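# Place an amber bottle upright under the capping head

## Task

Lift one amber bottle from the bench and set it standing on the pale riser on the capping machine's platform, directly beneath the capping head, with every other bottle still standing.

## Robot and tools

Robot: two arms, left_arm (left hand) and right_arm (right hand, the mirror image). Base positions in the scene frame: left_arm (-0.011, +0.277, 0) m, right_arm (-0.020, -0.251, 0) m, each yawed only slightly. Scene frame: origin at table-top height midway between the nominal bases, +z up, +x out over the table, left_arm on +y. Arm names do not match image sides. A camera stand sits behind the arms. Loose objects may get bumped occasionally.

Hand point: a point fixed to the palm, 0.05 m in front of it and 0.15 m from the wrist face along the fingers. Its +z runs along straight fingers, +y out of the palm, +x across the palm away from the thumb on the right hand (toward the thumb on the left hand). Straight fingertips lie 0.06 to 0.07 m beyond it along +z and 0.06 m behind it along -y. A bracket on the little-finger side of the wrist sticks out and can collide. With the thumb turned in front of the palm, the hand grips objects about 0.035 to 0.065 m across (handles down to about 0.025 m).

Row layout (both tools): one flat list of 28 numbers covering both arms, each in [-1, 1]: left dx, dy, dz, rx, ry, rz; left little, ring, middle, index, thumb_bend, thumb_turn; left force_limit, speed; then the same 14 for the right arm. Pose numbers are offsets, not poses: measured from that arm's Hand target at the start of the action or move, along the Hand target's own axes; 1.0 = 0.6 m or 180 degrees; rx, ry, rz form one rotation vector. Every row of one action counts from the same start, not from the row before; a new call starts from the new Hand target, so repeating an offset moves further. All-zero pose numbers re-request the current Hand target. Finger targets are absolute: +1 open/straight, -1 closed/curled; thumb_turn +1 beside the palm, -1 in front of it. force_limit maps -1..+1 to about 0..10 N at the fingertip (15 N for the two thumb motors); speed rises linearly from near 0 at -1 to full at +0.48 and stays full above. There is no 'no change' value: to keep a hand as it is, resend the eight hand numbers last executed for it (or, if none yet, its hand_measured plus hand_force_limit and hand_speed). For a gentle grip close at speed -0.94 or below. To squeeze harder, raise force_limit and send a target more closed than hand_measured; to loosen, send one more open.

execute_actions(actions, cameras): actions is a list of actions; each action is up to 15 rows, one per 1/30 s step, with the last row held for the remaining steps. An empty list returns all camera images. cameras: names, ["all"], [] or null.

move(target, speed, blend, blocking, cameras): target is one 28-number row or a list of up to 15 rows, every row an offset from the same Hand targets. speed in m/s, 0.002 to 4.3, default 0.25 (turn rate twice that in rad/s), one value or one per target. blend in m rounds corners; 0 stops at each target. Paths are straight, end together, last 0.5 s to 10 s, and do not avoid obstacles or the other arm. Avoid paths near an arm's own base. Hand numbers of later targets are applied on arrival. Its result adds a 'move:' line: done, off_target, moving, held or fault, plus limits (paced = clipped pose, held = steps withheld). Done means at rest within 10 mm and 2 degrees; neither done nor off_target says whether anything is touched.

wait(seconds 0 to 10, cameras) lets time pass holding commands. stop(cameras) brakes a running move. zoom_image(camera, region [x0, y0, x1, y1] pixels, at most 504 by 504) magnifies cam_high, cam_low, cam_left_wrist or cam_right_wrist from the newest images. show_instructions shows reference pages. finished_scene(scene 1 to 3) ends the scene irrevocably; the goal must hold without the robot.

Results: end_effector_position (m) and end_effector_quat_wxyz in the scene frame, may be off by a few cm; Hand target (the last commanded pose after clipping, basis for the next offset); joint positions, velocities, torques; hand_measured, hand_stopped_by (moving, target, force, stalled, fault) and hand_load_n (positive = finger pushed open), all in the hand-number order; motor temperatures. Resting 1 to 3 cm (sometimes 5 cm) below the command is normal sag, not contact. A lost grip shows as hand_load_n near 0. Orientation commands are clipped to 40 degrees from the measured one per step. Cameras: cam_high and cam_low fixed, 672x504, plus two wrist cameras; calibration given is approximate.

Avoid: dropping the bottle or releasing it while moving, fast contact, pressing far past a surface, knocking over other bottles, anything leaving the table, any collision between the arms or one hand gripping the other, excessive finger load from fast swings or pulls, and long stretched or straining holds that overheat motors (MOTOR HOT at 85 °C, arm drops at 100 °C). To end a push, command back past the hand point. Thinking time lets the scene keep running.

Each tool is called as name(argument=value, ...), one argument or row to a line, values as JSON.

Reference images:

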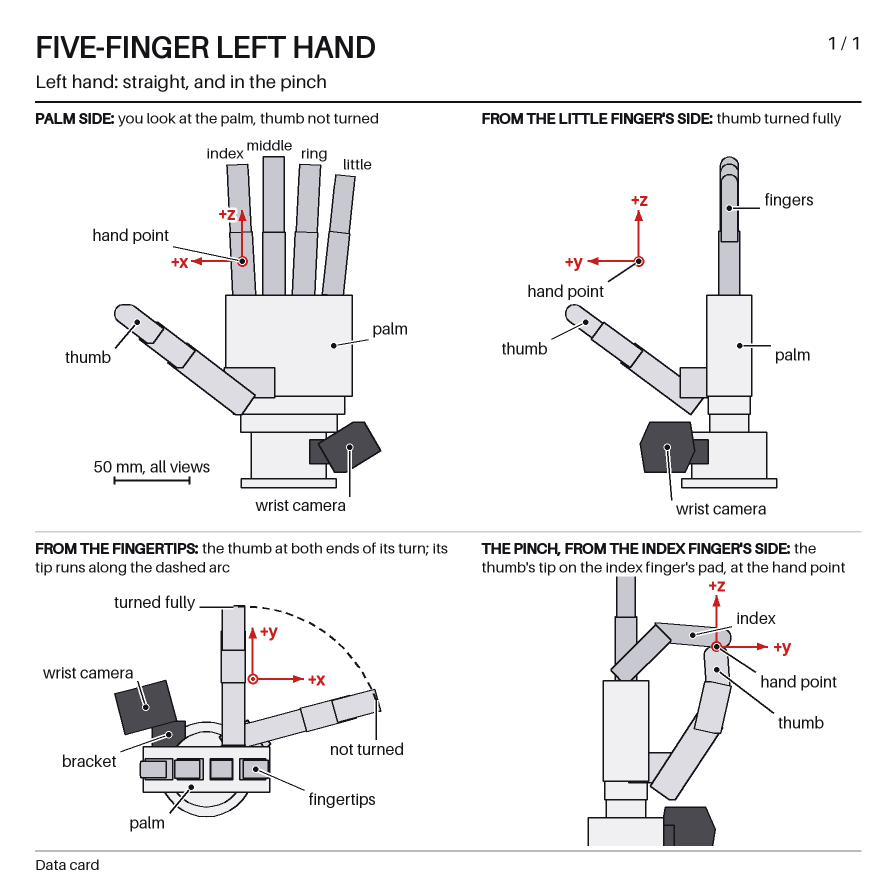

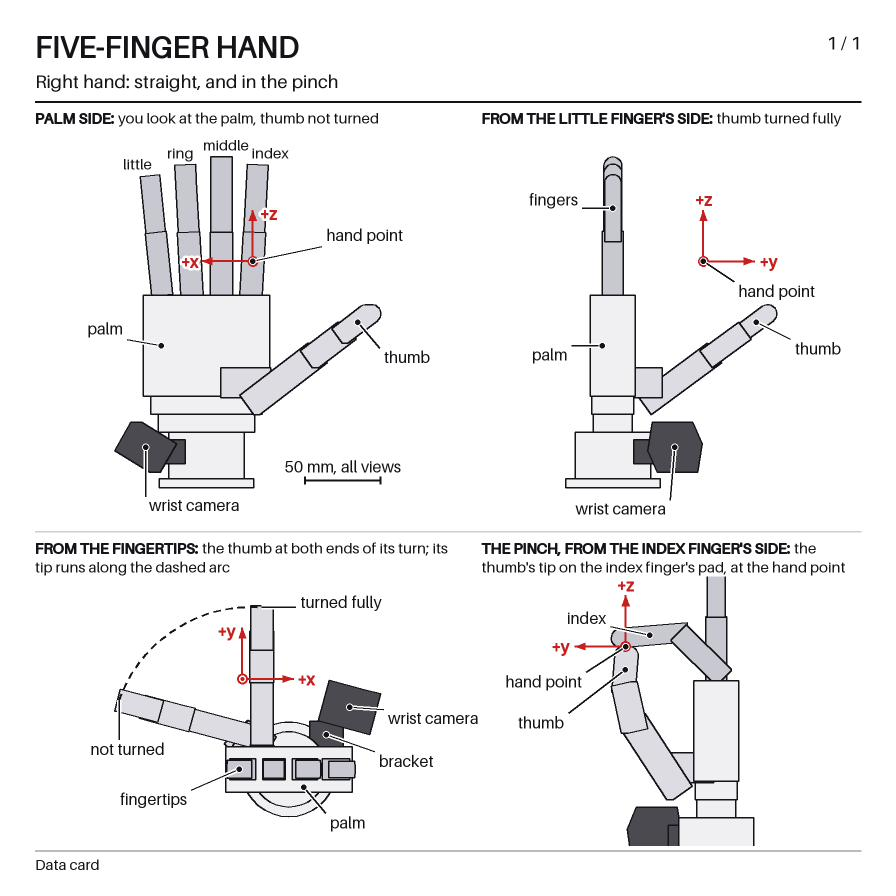

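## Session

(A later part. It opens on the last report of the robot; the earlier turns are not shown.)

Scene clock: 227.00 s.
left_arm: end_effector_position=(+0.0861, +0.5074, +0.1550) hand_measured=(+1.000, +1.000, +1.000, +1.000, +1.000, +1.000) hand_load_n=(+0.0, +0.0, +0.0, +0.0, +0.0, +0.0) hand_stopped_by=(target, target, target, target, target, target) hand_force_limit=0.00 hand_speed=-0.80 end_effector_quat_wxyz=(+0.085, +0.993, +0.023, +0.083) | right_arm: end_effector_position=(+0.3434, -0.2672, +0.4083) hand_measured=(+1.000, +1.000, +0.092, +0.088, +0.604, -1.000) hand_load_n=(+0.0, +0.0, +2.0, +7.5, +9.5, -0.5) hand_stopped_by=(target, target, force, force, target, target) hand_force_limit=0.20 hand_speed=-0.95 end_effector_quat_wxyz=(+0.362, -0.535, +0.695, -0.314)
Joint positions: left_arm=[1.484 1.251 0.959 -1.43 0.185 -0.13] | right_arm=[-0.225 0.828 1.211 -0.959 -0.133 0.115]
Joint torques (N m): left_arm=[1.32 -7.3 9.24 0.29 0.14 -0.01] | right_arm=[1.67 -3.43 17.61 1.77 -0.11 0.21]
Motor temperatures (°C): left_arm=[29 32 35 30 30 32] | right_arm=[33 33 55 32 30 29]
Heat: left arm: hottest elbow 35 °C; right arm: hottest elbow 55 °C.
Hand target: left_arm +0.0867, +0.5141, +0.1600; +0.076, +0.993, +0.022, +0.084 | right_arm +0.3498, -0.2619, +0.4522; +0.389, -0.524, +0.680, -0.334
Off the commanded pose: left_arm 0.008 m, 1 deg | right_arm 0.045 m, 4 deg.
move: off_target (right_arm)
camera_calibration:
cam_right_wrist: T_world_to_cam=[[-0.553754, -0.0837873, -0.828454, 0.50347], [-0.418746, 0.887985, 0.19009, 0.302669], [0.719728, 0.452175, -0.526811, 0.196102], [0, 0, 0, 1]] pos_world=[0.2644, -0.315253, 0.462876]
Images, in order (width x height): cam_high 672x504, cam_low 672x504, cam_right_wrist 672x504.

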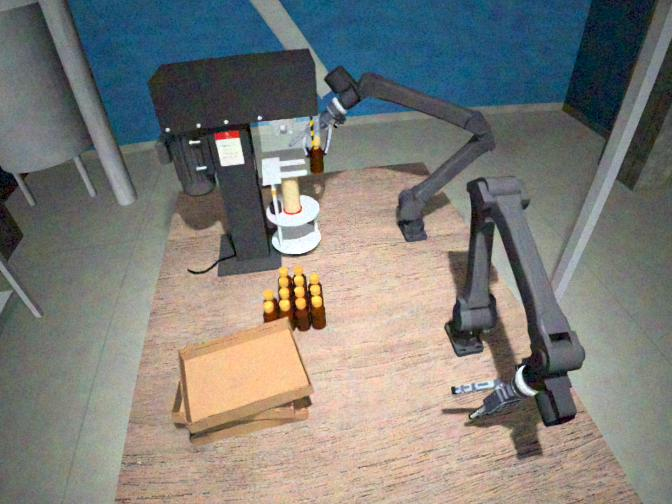

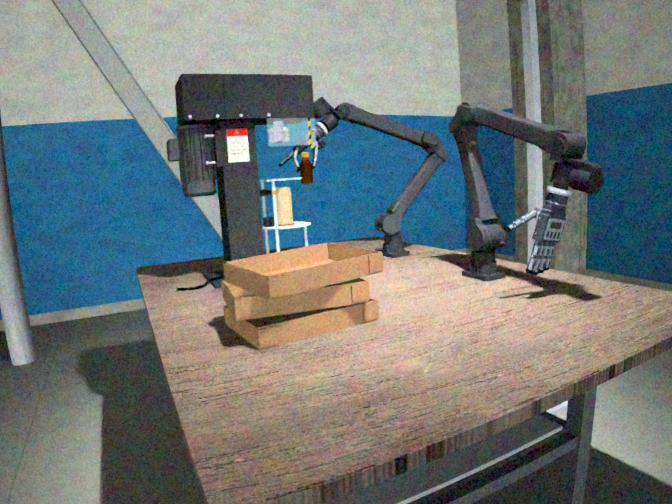

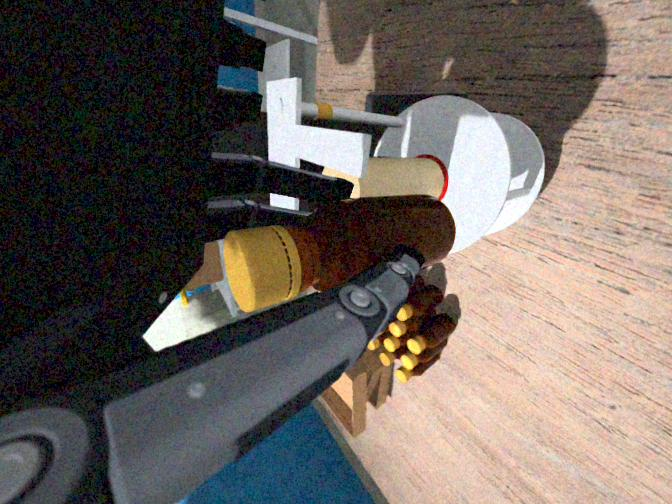

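move(
  target=[0,0,0,0,0,0,1,1,1,1,1,1,0.0,-0.8,-0.0074,-0.0226,0.0440,-0.0082,0.0017,0,1,1,-0.5,-0.5,0.6,-1,0.2,-0.95],
  speed=0.05,
  cameras=["cam_high","cam_low"],
)

zoom_image(
  camera="cam_high",
  region=[260, 120, 340, 200],
)

zoom_image(
  camera="cam_low",
  region=[260, 130, 340, 210],
)

Scene clock: 231.30 s.
left_arm: end_effector_position=(+0.0861, +0.5074, +0.1550) hand_measured=(+1.000, +1.000, +1.000, +1.000, +1.000, +1.000) hand_load_n=(+0.0, +0.0, +0.0, +0.0, +0.0, +0.0) hand_stopped_by=(target, target, target, target, target, target) hand_force_limit=0.00 hand_speed=-0.80 end_effector_quat_wxyz=(+0.085, +0.993, +0.023, +0.083) | right_arm: end_effector_position=(+0.3705, -0.2676, +0.4061) hand_measured=(+1.000, +1.000, +0.092, +0.088, +0.604, -1.000) hand_load_n=(+0.0, +0.0, +2.0, +7.5, +9.5, -0.5) hand_stopped_by=(target, target, force, force, target, target) hand_force_limit=0.20 hand_speed=-0.95 end_effector_quat_wxyz=(+0.350, -0.542, +0.701, -0.305)
Joint positions: left_arm=[1.484 1.251 0.959 -1.43 0.185 -0.13] | right_arm=[-0.201 0.914 1.264 -0.959 -0.109 0.121]
Joint torques (N m): left_arm=[1.38 -7.3 9.21 0.24 0.15 -0.01] | right_arm=[1.49 -4.48 17.66 1.99 -0.12 0.25]
Motor temperatures (°C): left_arm=[29 32 35 30 30 32] | right_arm=[33 33 55 32 30 29]
Heat: left arm: hottest elbow 35 °C; right arm: hottest elbow 55 °C.
Hand target: left_arm +0.0867, +0.5141, +0.1600; +0.076, +0.993, +0.022, +0.084 | right_arm +0.3799, -0.2619, +0.4520; +0.380, -0.529, +0.685, -0.327
Off the commanded pose: left_arm 0.008 m, 1 deg | right_arm 0.047 m, 5 deg.
move: off_target (right_arm)
Images, in order (width x height): cam_high 672x504, cam_low 672x504.

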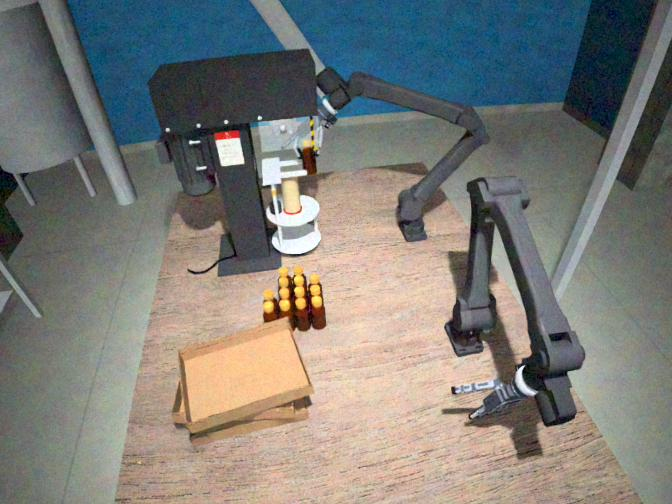

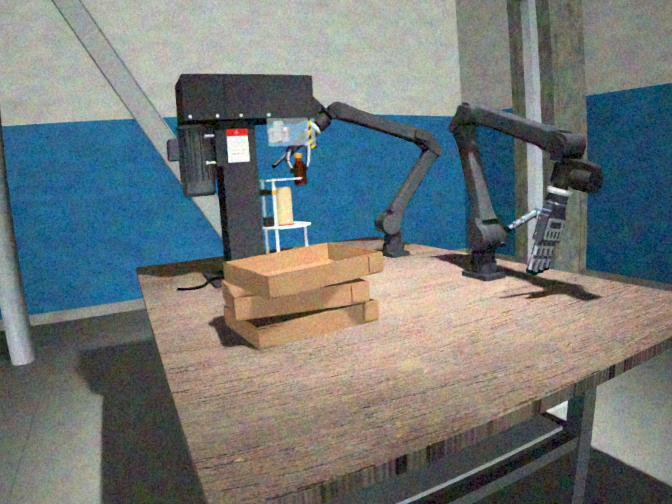

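Scaled by 6.300 from the camera's 672x504 image, which has a finer 960x720 frame.

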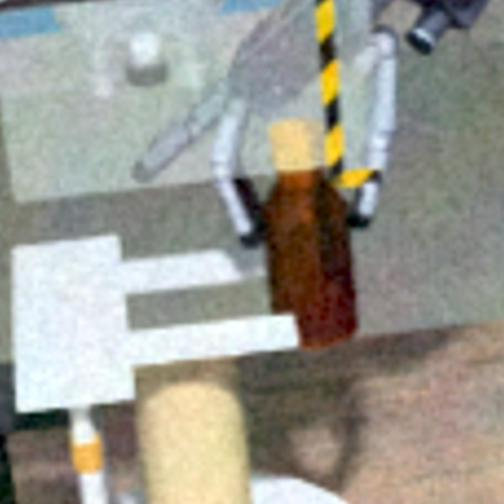

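Scaled by 6.300 from the camera's 672x504 image, which has a finer 960x720 frame.

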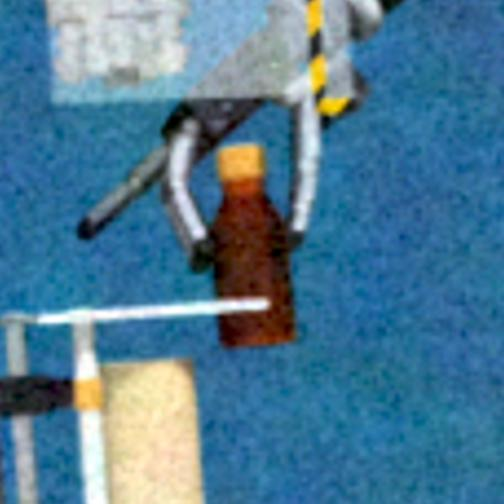

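move(
  target=[0,0,0,0,0,0,1,1,1,1,1,1,0.0,-0.8,-0.0105,-0.0350,0.0502,0.0082,-0.0017,0,1,1,-0.5,-0.5,0.6,-1,0.2,-0.95],
  speed=0.05,
  cameras=["cam_high","cam_low"],
)

zoom_image(
  camera="cam_high",
  region=[260, 120, 340, 200],
)

zoom_image(
  camera="cam_low",
  region=[260, 130, 340, 210],
)

Scene clock: 234.53 s.
left_arm: end_effector_position=(+0.0861, +0.5074, +0.1550) hand_measured=(+1.000, +1.000, +1.000, +1.000, +1.000, +1.000) hand_load_n=(+0.0, +0.0, +0.0, +0.0, +0.0, +0.0) hand_stopped_by=(target, target, target, target, target, target) hand_force_limit=0.00 hand_speed=-0.80 end_effector_quat_wxyz=(+0.085, +0.993, +0.023, +0.083) | right_arm: end_effector_position=(+0.3856, -0.2684, +0.4257) hand_measured=(+1.000, +1.000, +0.092, +0.088, +0.604, -1.000) hand_load_n=(+0.0, +0.0, +2.0, +7.5, +9.5, -0.5) hand_stopped_by=(target, target, force, force, target, target) hand_force_limit=0.20 hand_speed=-0.95 end_effector_quat_wxyz=(+0.365, -0.532, +0.692, -0.324)
Joint positions: left_arm=[1.484 1.251 0.959 -1.43 0.185 -0.13] | right_arm=[-0.19 0.932 1.299 -0.92 -0.094 0.131]
Joint torques (N m): left_arm=[1.14 -7.3 9.31 0.13 0.14 -0.05] | right_arm=[2.37 -0.56 17.59 3.17 -0.03 0.26]
Motor temperatures (°C): left_arm=[29 32 35 30 30 32] | right_arm=[33 33 56 32 30 29]
Heat: left arm: hottest elbow 35 °C; right arm: hottest elbow 56 °C.
Hand target: left_arm +0.0867, +0.5141, +0.1600; +0.076, +0.993, +0.022, +0.084 | right_arm +0.4170, -0.2620, +0.4560; +0.389, -0.524, +0.680, -0.334
Off the commanded pose: left_arm 0.008 m, 1 deg | right_arm 0.044 m, 3 deg.
move: off_target (right_arm)
Images, in order (width x height): cam_high 672x504, cam_low 672x504.

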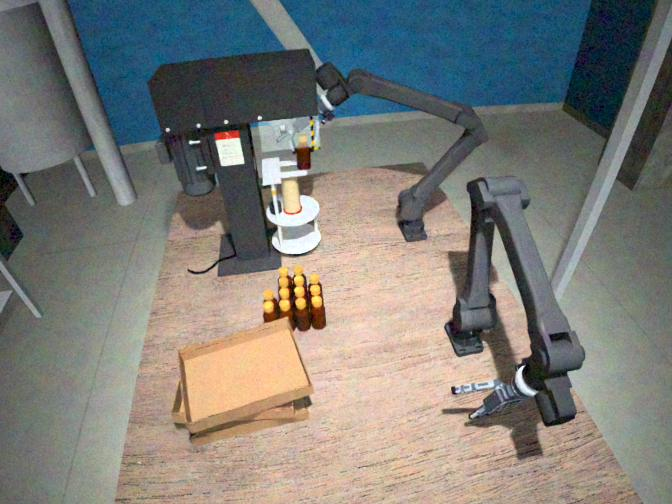

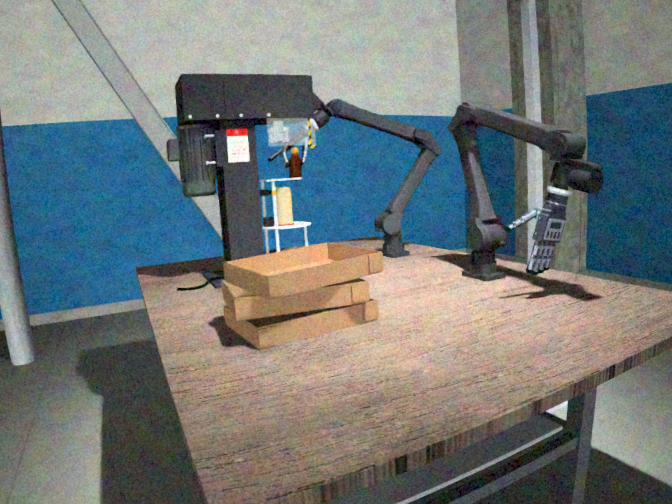

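Scaled by 6.300 from the camera's 672x504 image, which has a finer 960x720 frame.

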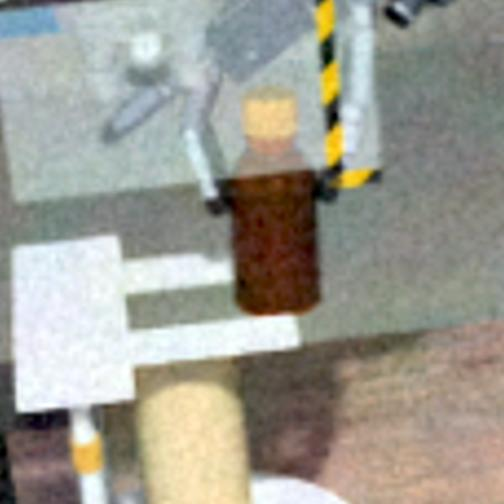

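Scaled by 6.300 from the camera's 672x504 image, which has a finer 960x720 frame.

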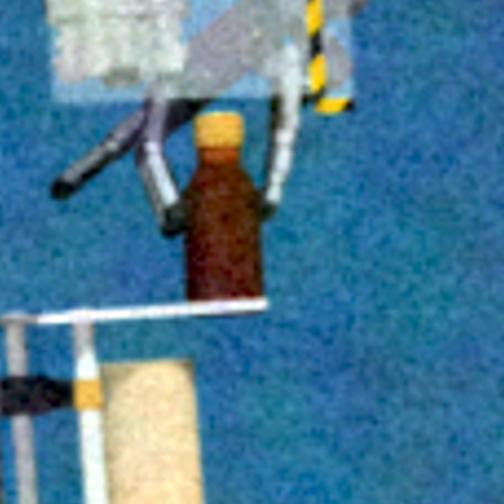

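move(
  target=[0,0,0,0,0,0,1,1,1,1,1,1,0.0,-0.8,-0.0002,-0.0088,0.0297,-0.0065,0.0014,0,1,1,-0.5,-0.5,0.6,-1,0.2,-0.95],
  speed=0.05,
  cameras=["cam_high","cam_low"],
)

zoom_image(
  camera="cam_high",
  region=[260, 120, 340, 200],
)

zoom_image(
  camera="cam_low",
  region=[260, 130, 340, 210],
)

Scene clock: 237.80 s.
left_arm: end_effector_position=(+0.0861, +0.5074, +0.1550) hand_measured=(+1.000, +1.000, +1.000, +1.000, +1.000, +1.000) hand_load_n=(+0.0, +0.0, +0.5, +0.0, +0.0, +0.0) hand_stopped_by=(target, target, target, target, target, target) hand_force_limit=0.00 hand_speed=-0.80 end_effector_quat_wxyz=(+0.085, +0.993, +0.023, +0.083) | right_arm: end_effector_position=(+0.3872, -0.2692, +0.4246) hand_measured=(+1.000, +1.000, +0.092, +0.088, +0.604, -1.000) hand_load_n=(+0.0, +0.0, +2.0, +7.5, +9.5, -0.5) hand_stopped_by=(target, target, force, force, target, target) hand_force_limit=0.20 hand_speed=-0.95 end_effector_quat_wxyz=(+0.363, -0.532, +0.693, -0.324)
Joint positions: left_arm=[1.484 1.251 0.959 -1.43 0.185 -0.13] | right_arm=[-0.189 0.938 1.301 -0.92 -0.091 0.131]
Joint torques (N m): left_arm=[1.03 -7.12 9.32 0.29 0.16 -0.03] | right_arm=[2.61 2.37 19.54 3.25 0.06 0.29]
Motor temperatures (°C): left_arm=[29 32 35 30 30 32] | right_arm=[33 33 57 32 30 29]
Heat: left arm: hottest elbow 35 °C; right arm: hottest elbow 57 °C.
Hand target: left_arm +0.0867, +0.5141, +0.1600; +0.076, +0.993, +0.022, +0.084 | right_arm +0.4351, -0.2639, +0.4520; +0.382, -0.528, +0.684, -0.328
Off the commanded pose: left_arm 0.008 m, 1 deg | right_arm 0.055 m, 2 deg.
move: off_target (right_arm)
Images, in order (width x height): cam_high 672x504, cam_low 672x504.

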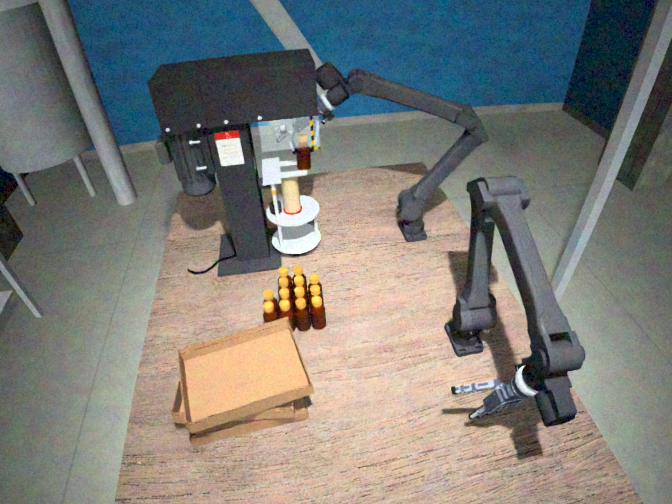

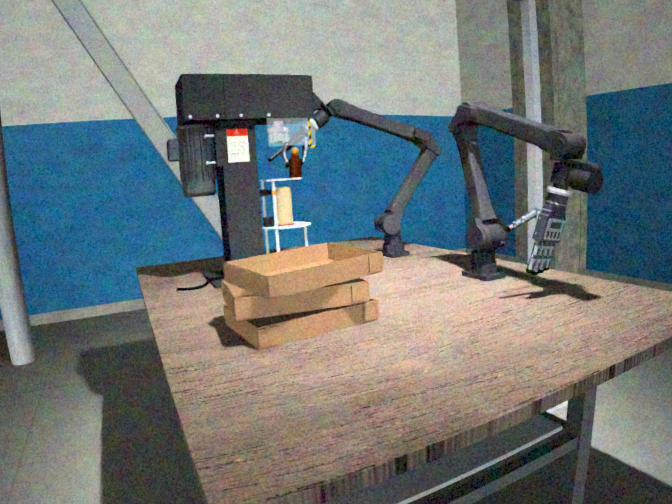

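Scaled by 6.300 from the camera's 672x504 image, which has a finer 960x720 frame.

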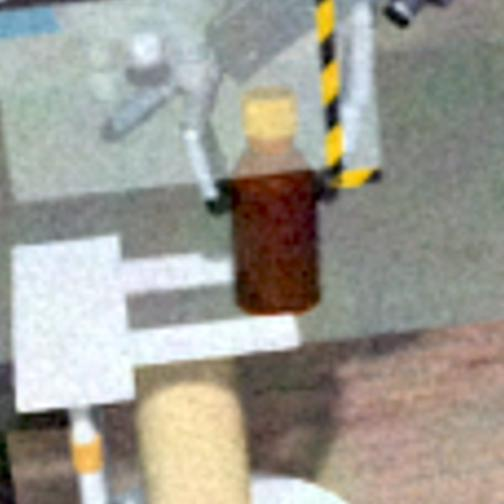

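Scaled by 6.300 from the camera's 672x504 image, which has a finer 960x720 frame.

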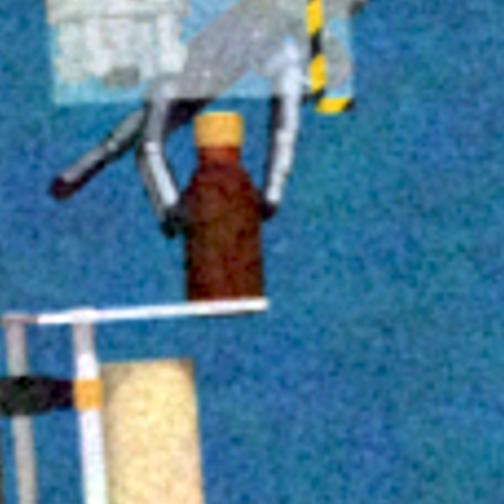

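zoom_image(
  camera="cam_low",
  region=[262, 115, 322, 165],
)

zoom_image(
  camera="cam_high",
  region=[262, 110, 332, 170],
)

Scaled by 8.400 from the camera's 672x504 image, which has a finer 960x720 frame.

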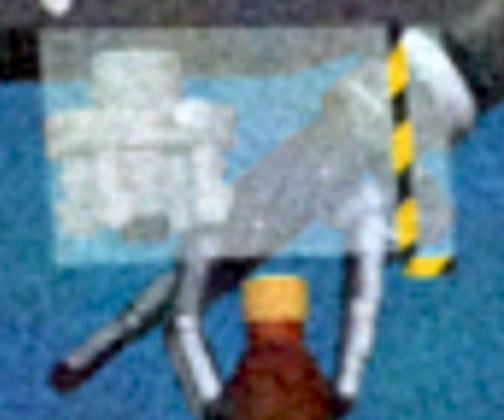

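Scaled by 7.200 from the camera's 672x504 image, which has a finer 960x720 frame.

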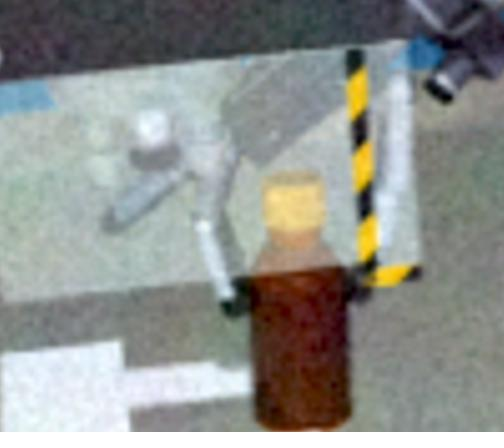

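move(
  target=[0,0,0,0,0,0,1,1,1,1,1,1,0.0,-0.8,0.0233,0.1020,0.0115,-0.0245,0.005,0,1,1,-0.5,-0.5,0.6,-1,0.2,-0.95],
  speed=0.06,
)

Scene clock: 250.43 s.
left_arm: end_effector_position=(+0.0861, +0.5074, +0.1550) hand_measured=(+1.000, +1.000, +1.000, +1.000, +1.000, +1.000) hand_load_n=(+0.0, +0.0, +0.0, +0.0, +0.0, +0.0) hand_stopped_by=(target, target, target, target, target, target) hand_force_limit=0.00 hand_speed=-0.80 end_effector_quat_wxyz=(+0.085, +0.993, +0.023, +0.083) | right_arm: end_effector_position=(+0.3892, -0.2693, +0.4173) hand_measured=(+1.000, +1.000, +0.092, +0.088, +0.604, -1.000) hand_load_n=(+0.0, +0.0, +1.5, +7.5, +9.5, -0.5) hand_stopped_by=(target, target, force, force, target, target) hand_force_limit=0.20 hand_speed=-0.95 end_effector_quat_wxyz=(+0.365, -0.531, +0.691, -0.327)
Joint positions: left_arm=[1.484 1.251 0.959 -1.43 0.185 -0.13] | right_arm=[-0.188 0.931 1.272 -0.891 -0.089 0.131]
Joint torques (N m): left_arm=[1.08 -7.36 9.36 0.2 0.16 -0.01] | right_arm=[1.96 -1.14 9.66 2.43 -0.02 0.16]
Motor temperatures (°C): left_arm=[29 32 35 30 30 32] | right_arm=[33 33 56 32 30 29]
Heat: left arm: hottest elbow 35 °C; right arm: hottest elbow 56 °C.
Hand target: left_arm +0.0867, +0.5141, +0.1600; +0.076, +0.993, +0.022, +0.084 | right_arm +0.4100, -0.2639, +0.3943; +0.356, -0.539, +0.699, -0.306
Off the commanded pose: left_arm 0.008 m, 1 deg | right_arm 0.032 m, 3 deg.
move: off_target (right_arm)

wait(
  seconds=0,
  cameras=["cam_high","cam_low"],
)

zoom_image(
  camera="cam_high",
  region=[260, 120, 340, 200],
)

zoom_image(
  camera="cam_low",
  region=[260, 130, 340, 210],
)

Scene clock: 251.33 s.
left_arm: end_effector_position=(+0.0861, +0.5074, +0.1550) hand_measured=(+1.000, +1.000, +1.000, +1.000, +1.000, +1.000) hand_load_n=(+0.0, +0.0, +0.0, +0.0, +0.0, +0.0) hand_stopped_by=(target, target, target, target, target, target) hand_force_limit=0.00 hand_speed=-0.80 end_effector_quat_wxyz=(+0.085, +0.993, +0.023, +0.083) | right_arm: end_effector_position=(+0.3892, -0.2693, +0.4171) hand_measured=(+1.000, +1.000, +0.092, +0.088, +0.604, -1.000) hand_load_n=(+0.0, +0.0, +2.0, +7.5, +9.5, +0.0) hand_stopped_by=(target, target, force, force, target, target) hand_force_limit=0.20 hand_speed=-0.95 end_effector_quat_wxyz=(+0.365, -0.531, +0.691, -0.326)
Joint positions: left_arm=[1.484 1.251 0.959 -1.43 0.185 -0.13] | right_arm=[-0.188 0.931 1.272 -0.891 -0.089 0.131]
Joint torques (N m): left_arm=[1.08 -7.12 9.39 0.13 0.14 -0.01] | right_arm=[2.02 -0.62 9.77 2.47 -0.02 0.14]
Motor temperatures (°C): left_arm=[29 32 35 30 30 32] | right_arm=[32 33 56 32 30 29]
Heat: left arm: hottest elbow 35 °C; right arm: hottest elbow 56 °C.
Hand target: left_arm +0.0867, +0.5141, +0.1600; +0.076, +0.993, +0.022, +0.084 | right_arm +0.4100, -0.2639, +0.3941; +0.356, -0.539, +0.699, -0.306
Off the commanded pose: left_arm 0.008 m, 1 deg | right_arm 0.032 m, 3 deg.
Images, in order (width x height): cam_high 672x504, cam_low 672x504.

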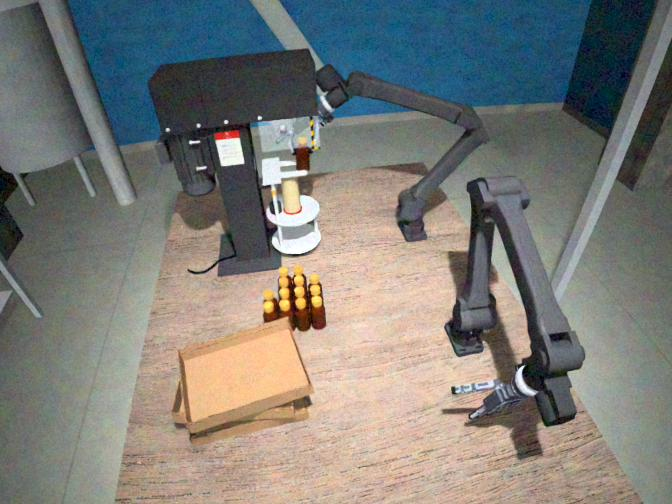

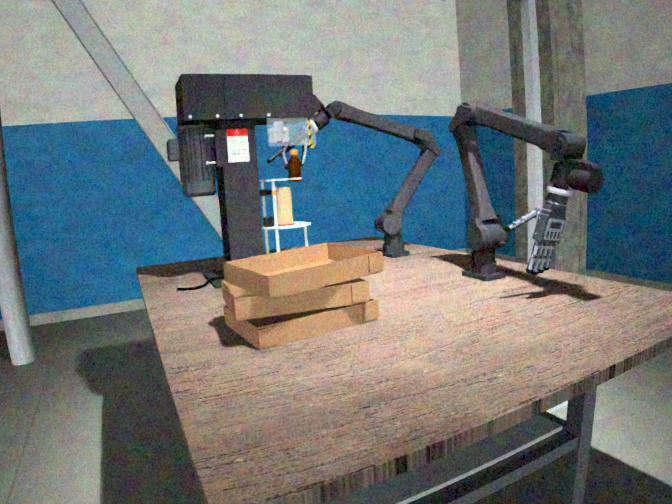

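Scaled by 6.300 from the camera's 672x504 image, which has a finer 960x720 frame.

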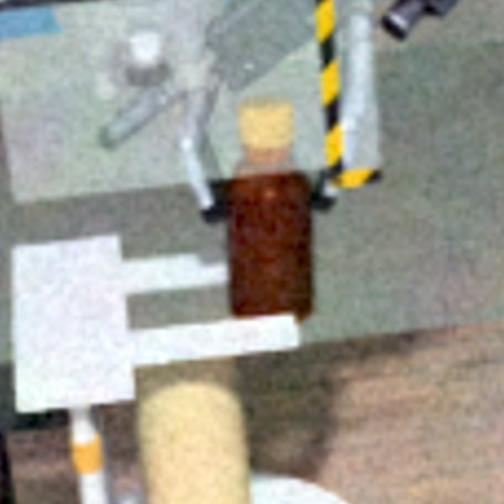

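Scaled by 6.300 from the camera's 672x504 image, which has a finer 960x720 frame.

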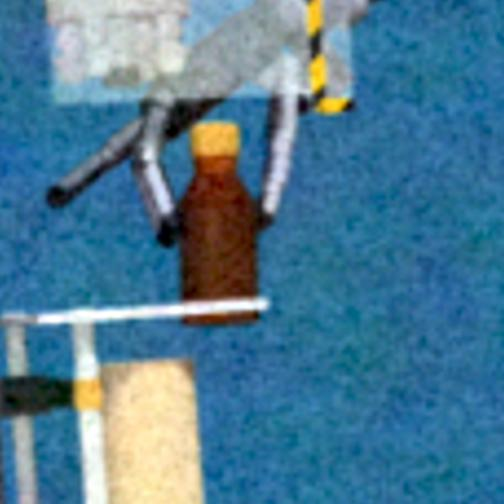

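move(
  target=[0,0,0,0,0,0,1,1,1,1,1,1,0.0,-0.8,0.0005,0.0083,0.0295,-0.0082,0.0017,0.0667,1,1,-0.5,-0.5,0.6,-1,0.2,-0.95],
  speed=0.05,
  cameras=["cam_high","cam_low","cam_right_wrist"],
)

zoom_image(
  camera="cam_high",
  region=[260, 120, 340, 200],
)

zoom_image(
  camera="cam_low",
  region=[260, 130, 340, 210],
)

Scene clock: 257.67 s.
left_arm: end_effector_position=(+0.0861, +0.5074, +0.1550) hand_measured=(+1.000, +1.000, +1.000, +1.000, +1.000, +1.000) hand_load_n=(+0.0, +0.0, +0.0, +0.0, +0.0, +0.0) hand_stopped_by=(target, target, target, target, target, target) hand_force_limit=0.00 hand_speed=-0.80 end_effector_quat_wxyz=(+0.085, +0.993, +0.023, +0.083) | right_arm: end_effector_position=(+0.3954, -0.2593, +0.4151) hand_measured=(+1.000, +1.000, +0.092, +0.088, +0.604, -1.000) hand_load_n=(+0.0, +0.0, +3.0, +6.5, +9.5, -1.0) hand_stopped_by=(target, target, force, force, target, target) hand_force_limit=0.20 hand_speed=-0.95 end_effector_quat_wxyz=(+0.396, -0.474, +0.730, -0.292)
Joint positions: left_arm=[1.484 1.251 0.959 -1.43 0.185 -0.13] | right_arm=[-0.189 0.926 1.242 -0.862 -0.104 0.297]
Joint torques (N m): left_arm=[1.55 -7.12 9.26 0.25 0.15 -0.02] | right_arm=[0.03 0.85 9.22 2.24 -0.41 0.45]
Motor temperatures (°C): left_arm=[29 32 35 30 30 32] | right_arm=[32 33 55 32 30 29]
Heat: left arm: hottest elbow 35 °C; right arm: hottest elbow 55 °C.
Hand target: left_arm +0.0867, +0.5141, +0.1600; +0.076, +0.993, +0.022, +0.084 | right_arm +0.4220, -0.2638, +0.3802; +0.377, -0.467, +0.757, -0.260
Off the commanded pose: left_arm 0.008 m, 1 deg | right_arm 0.044 m, 5 deg.
move: off_target (right_arm)
camera_calibration:
cam_right_wrist: T_world_to_cam=[[-0.523611, 0.074213, -0.848719, 0.575954], [-0.352142, 0.888266, 0.294923, 0.246518], [0.775775, 0.453295, -0.438972, 0.10034], [0, 0, 0, 1]] pos_world=[0.310544, -0.3072, 0.460166]
Images, in order (width x height): cam_high 672x504, cam_low 672x504, cam_right_wrist 672x504.

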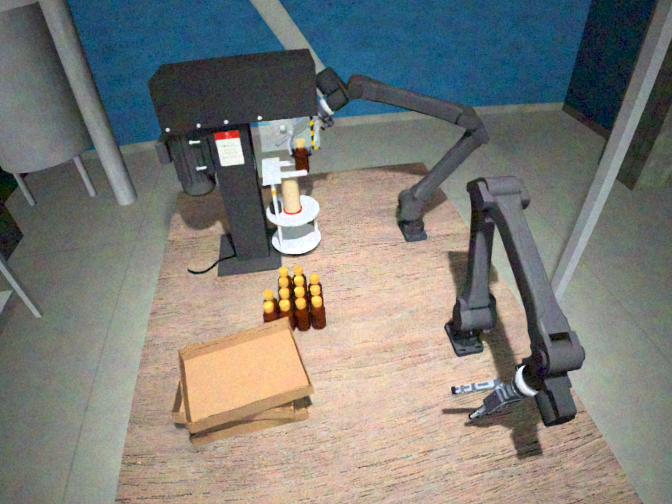

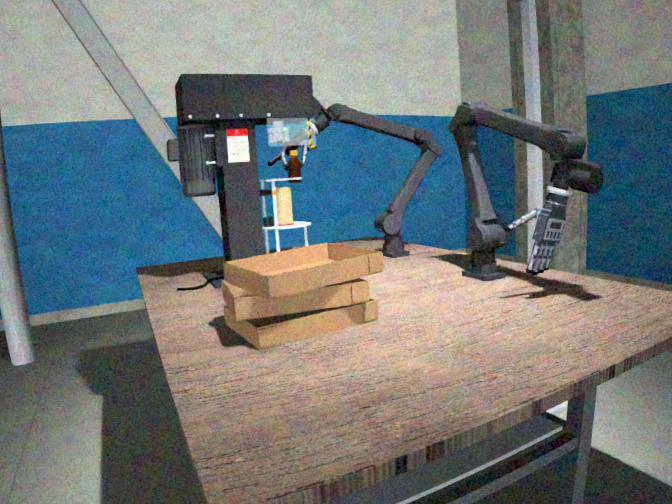

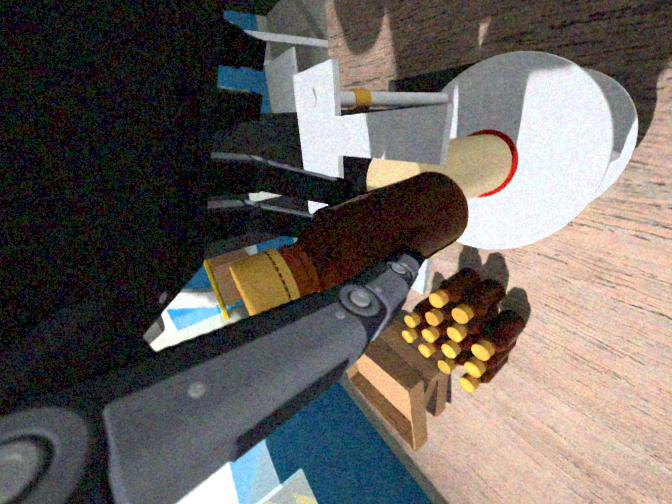

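Scaled by 6.300 from the camera's 672x504 image, which has a finer 960x720 frame.

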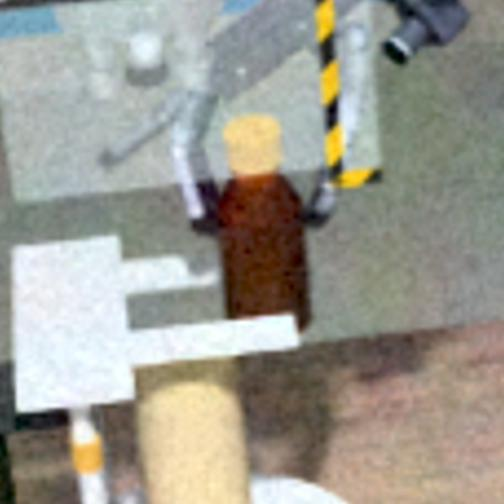

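Scaled by 6.300 from the camera's 672x504 image, which has a finer 960x720 frame.

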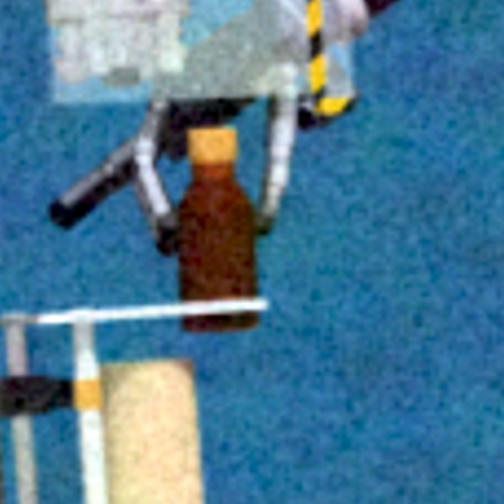

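move(
  target=[0,0,0,0,0,0,1,1,1,1,1,1,0.0,-0.8,0.0137,-0.0073,0.0248,-0.0051,0.0022,0.0667,1,1,-0.5,-0.5,0.6,-1,0.2,-0.95],
  speed=0.05,
  cameras=["cam_high","cam_low"],
)

zoom_image(
  camera="cam_high",
  region=[260, 120, 340, 200],
)

zoom_image(
  camera="cam_low",
  region=[260, 130, 340, 210],
)

Scene clock: 264.50 s.
left_arm: end_effector_position=(+0.0861, +0.5074, +0.1550) hand_measured=(+1.000, +1.000, +1.000, +1.000, +1.000, +1.000) hand_load_n=(+0.0, +0.0, +0.0, +0.0, +0.0, +0.0) hand_stopped_by=(target, target, target, target, target, target) hand_force_limit=0.00 hand_speed=-0.80 end_effector_quat_wxyz=(+0.085, +0.993, +0.023, +0.083) | right_arm: end_effector_position=(+0.4011, -0.2661, +0.4115) hand_measured=(+1.000, +1.000, +0.092, +0.088, +0.604, -1.000) hand_load_n=(+0.0, +0.0, +3.0, +6.5, +9.5, -1.0) hand_stopped_by=(target, target, force, force, target, target) hand_force_limit=0.20 hand_speed=-0.95 end_effector_quat_wxyz=(+0.422, -0.396, +0.777, -0.250)
Joint positions: left_arm=[1.484 1.251 0.959 -1.43 0.185 -0.13] | right_arm=[-0.239 0.924 1.208 -0.837 -0.143 0.477]
Joint torques (N m): left_arm=[1.14 -7.59 9.39 0.18 0.17 0] | right_arm=[-0.15 2.37 9.8 2.26 -0.54 0.37]
Motor temperatures (°C): left_arm=[29 32 35 30 30 32] | right_arm=[32 33 55 32 30 29]
Heat: left arm: hottest elbow 35 °C; right arm: hottest elbow 55 °C.
Hand target: left_arm +0.0867, +0.5141, +0.1600; +0.076, +0.993, +0.022, +0.084 | right_arm +0.4340, -0.2737, +0.3721; +0.396, -0.387, +0.805, -0.214
Off the commanded pose: left_arm 0.008 m, 1 deg | right_arm 0.052 m, 6 deg.
move: off_target (right_arm)
Images, in order (width x height): cam_high 672x504, cam_low 672x504.

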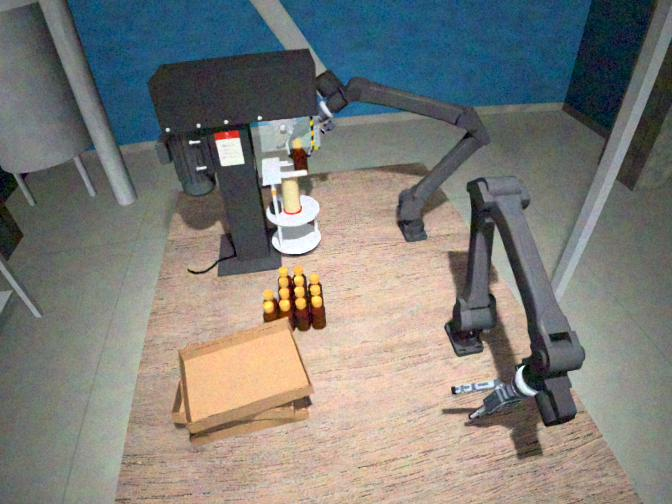

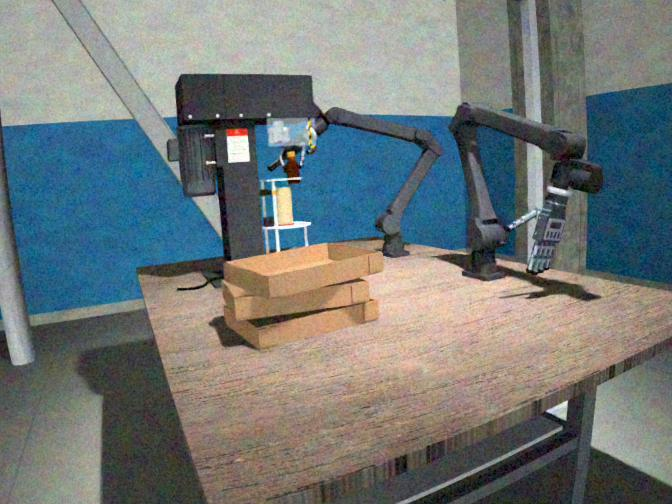

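Scaled by 6.300 from the camera's 672x504 image, which has a finer 960x720 frame.

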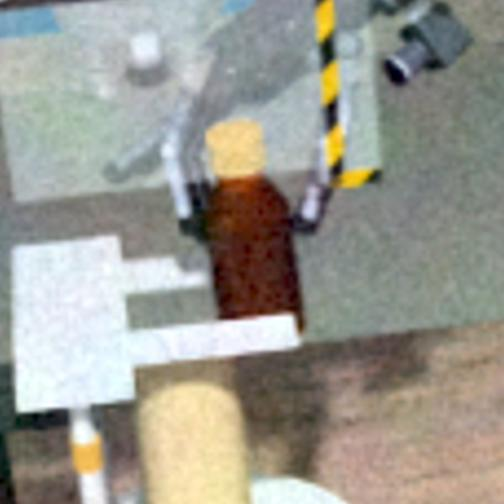

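Scaled by 6.300 from the camera's 672x504 image, which has a finer 960x720 frame.

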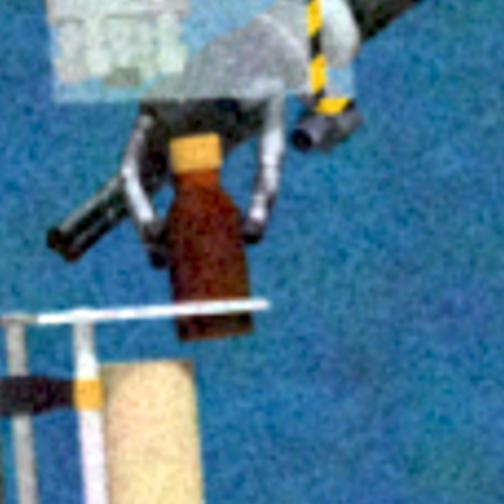

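move(
  target=[0,0,0,0,0,0,1,1,1,1,1,1,0.0,-0.8,0.0254,-0.0001,0.0262,0.0186,-0.0125,0.0611,1,1,-0.5,-0.5,0.6,-1,0.2,-0.95],
  speed=0.05,
  cameras=["cam_high","cam_low"],
)

zoom_image(
  camera="cam_high",
  region=[260, 120, 340, 200],
)

zoom_image(
  camera="cam_low",
  region=[260, 130, 340, 210],
)

Scene clock: 270.83 s.
left_arm: end_effector_position=(+0.0861, +0.5074, +0.1550) hand_measured=(+1.000, +1.000, +1.000, +1.000, +1.000, +1.000) hand_load_n=(+0.0, +0.0, +0.0, +0.0, -0.5, +0.0) hand_stopped_by=(target, target, target, target, target, target) hand_force_limit=0.00 hand_speed=-0.80 end_effector_quat_wxyz=(+0.085, +0.993, +0.023, +0.083) | right_arm: end_effector_position=(+0.4226, -0.2770, +0.4009) hand_measured=(+1.000, +1.000, +0.092, +0.088, +0.604, -1.000) hand_load_n=(+0.0, +0.0, +3.5, +5.5, +10.5, +1.0) hand_stopped_by=(target, target, force, force, target, target) hand_force_limit=0.20 hand_speed=-0.95 end_effector_quat_wxyz=(+0.476, -0.306, +0.796, -0.216)
Joint positions: left_arm=[1.484 1.251 0.959 -1.43 0.185 -0.13] | right_arm=[-0.29 0.919 1.103 -0.665 -0.198 0.676]
Joint torques (N m): left_arm=[1.14 -7.12 9.26 0.17 0.18 0.02] | right_arm=[-0.03 0.21 8.44 1.68 -0.05 0.13]
Heat: left arm: hottest elbow 35 °C; right arm: hottest elbow 54 °C.
Hand target: left_arm +0.0867, +0.5141, +0.1600; +0.076, +0.993, +0.022, +0.084 | right_arm +0.4407, -0.2864, +0.3555; +0.441, -0.301, +0.824, -0.191
Off the commanded pose: left_arm 0.008 m, 1 deg | right_arm 0.050 m, 6 deg.
move: off_target (right_arm)
Images, in order (width x height): cam_high 672x504, cam_low 672x504.

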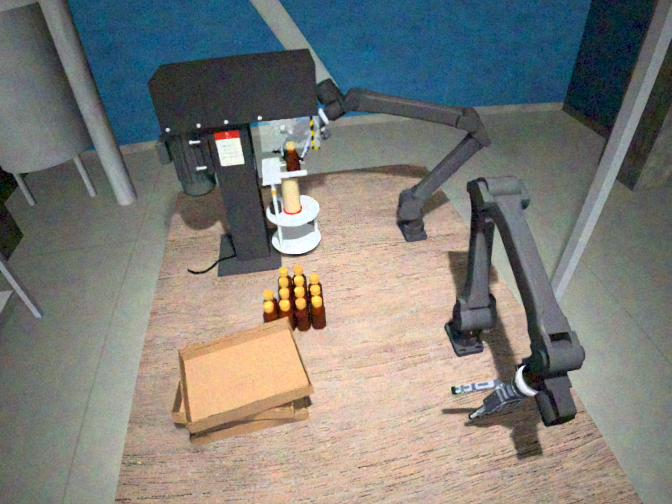

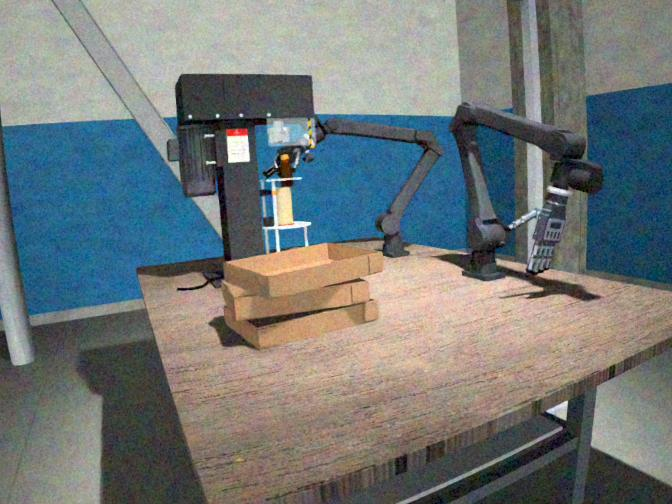

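Scaled by 6.300 from the camera's 672x504 image, which has a finer 960x720 frame.

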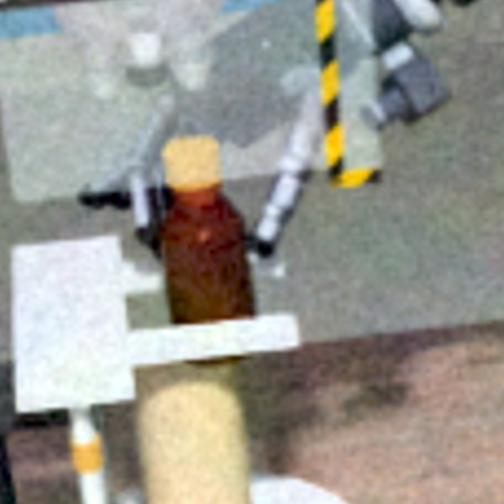

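Scaled by 6.300 from the camera's 672x504 image, which has a finer 960x720 frame.

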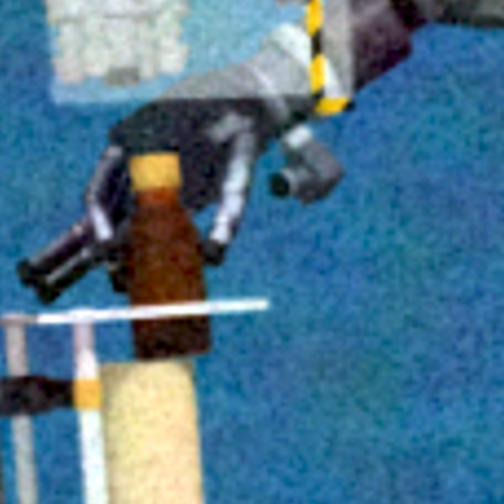

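move(
  target=[0,0,0,0,0,0,1,1,1,1,1,1,0.0,-0.8,-0.0263,0.0050,0.0243,0.0076,-0.0081,0,1,1,-0.5,-0.5,0.6,-1,0.2,-0.95],
  speed=0.05,
)

Scene clock: 275.40 s.
left_arm: end_effector_position=(+0.0861, +0.5074, +0.1550) hand_measured=(+1.000, +1.000, +1.000, +1.000, +1.000, +1.000) hand_load_n=(+0.0, +0.0, +0.0, +0.0, +0.0, +0.0) hand_stopped_by=(target, target, target, target, target, target) hand_force_limit=0.00 hand_speed=-0.80 end_effector_quat_wxyz=(+0.085, +0.993, +0.023, +0.083) | right_arm: end_effector_position=(+0.4306, -0.2801, +0.4020) hand_measured=(+1.000, +1.000, +0.092, +0.088, +0.604, -1.000) hand_load_n=(+0.0, +0.0, +3.0, +5.0, +11.0, +2.5) hand_stopped_by=(target, target, force, force, target, target) hand_force_limit=0.20 hand_speed=-0.95 end_effector_quat_wxyz=(+0.488, -0.289, +0.793, -0.225)
Joint positions: left_arm=[1.484 1.251 0.959 -1.43 0.185 -0.13] | right_arm=[-0.284 0.919 1.082 -0.607 -0.174 0.707]
Joint torques (N m): left_arm=[1.14 -7.3 9.32 0.24 0.14 -0.03] | right_arm=[2.9 1.08 9.46 2.02 0.57 0.11]
Heat: left arm: hottest elbow 35 °C; right arm: hottest elbow 53 °C.
Hand target: left_arm +0.0867, +0.5141, +0.1600; +0.076, +0.993, +0.022, +0.084 | right_arm +0.4588, -0.2745, +0.3557; +0.455, -0.298, +0.816, -0.197
Off the commanded pose: left_arm 0.008 m, 1 deg | right_arm 0.055 m, 6 deg.
move: off_target (right_arm)


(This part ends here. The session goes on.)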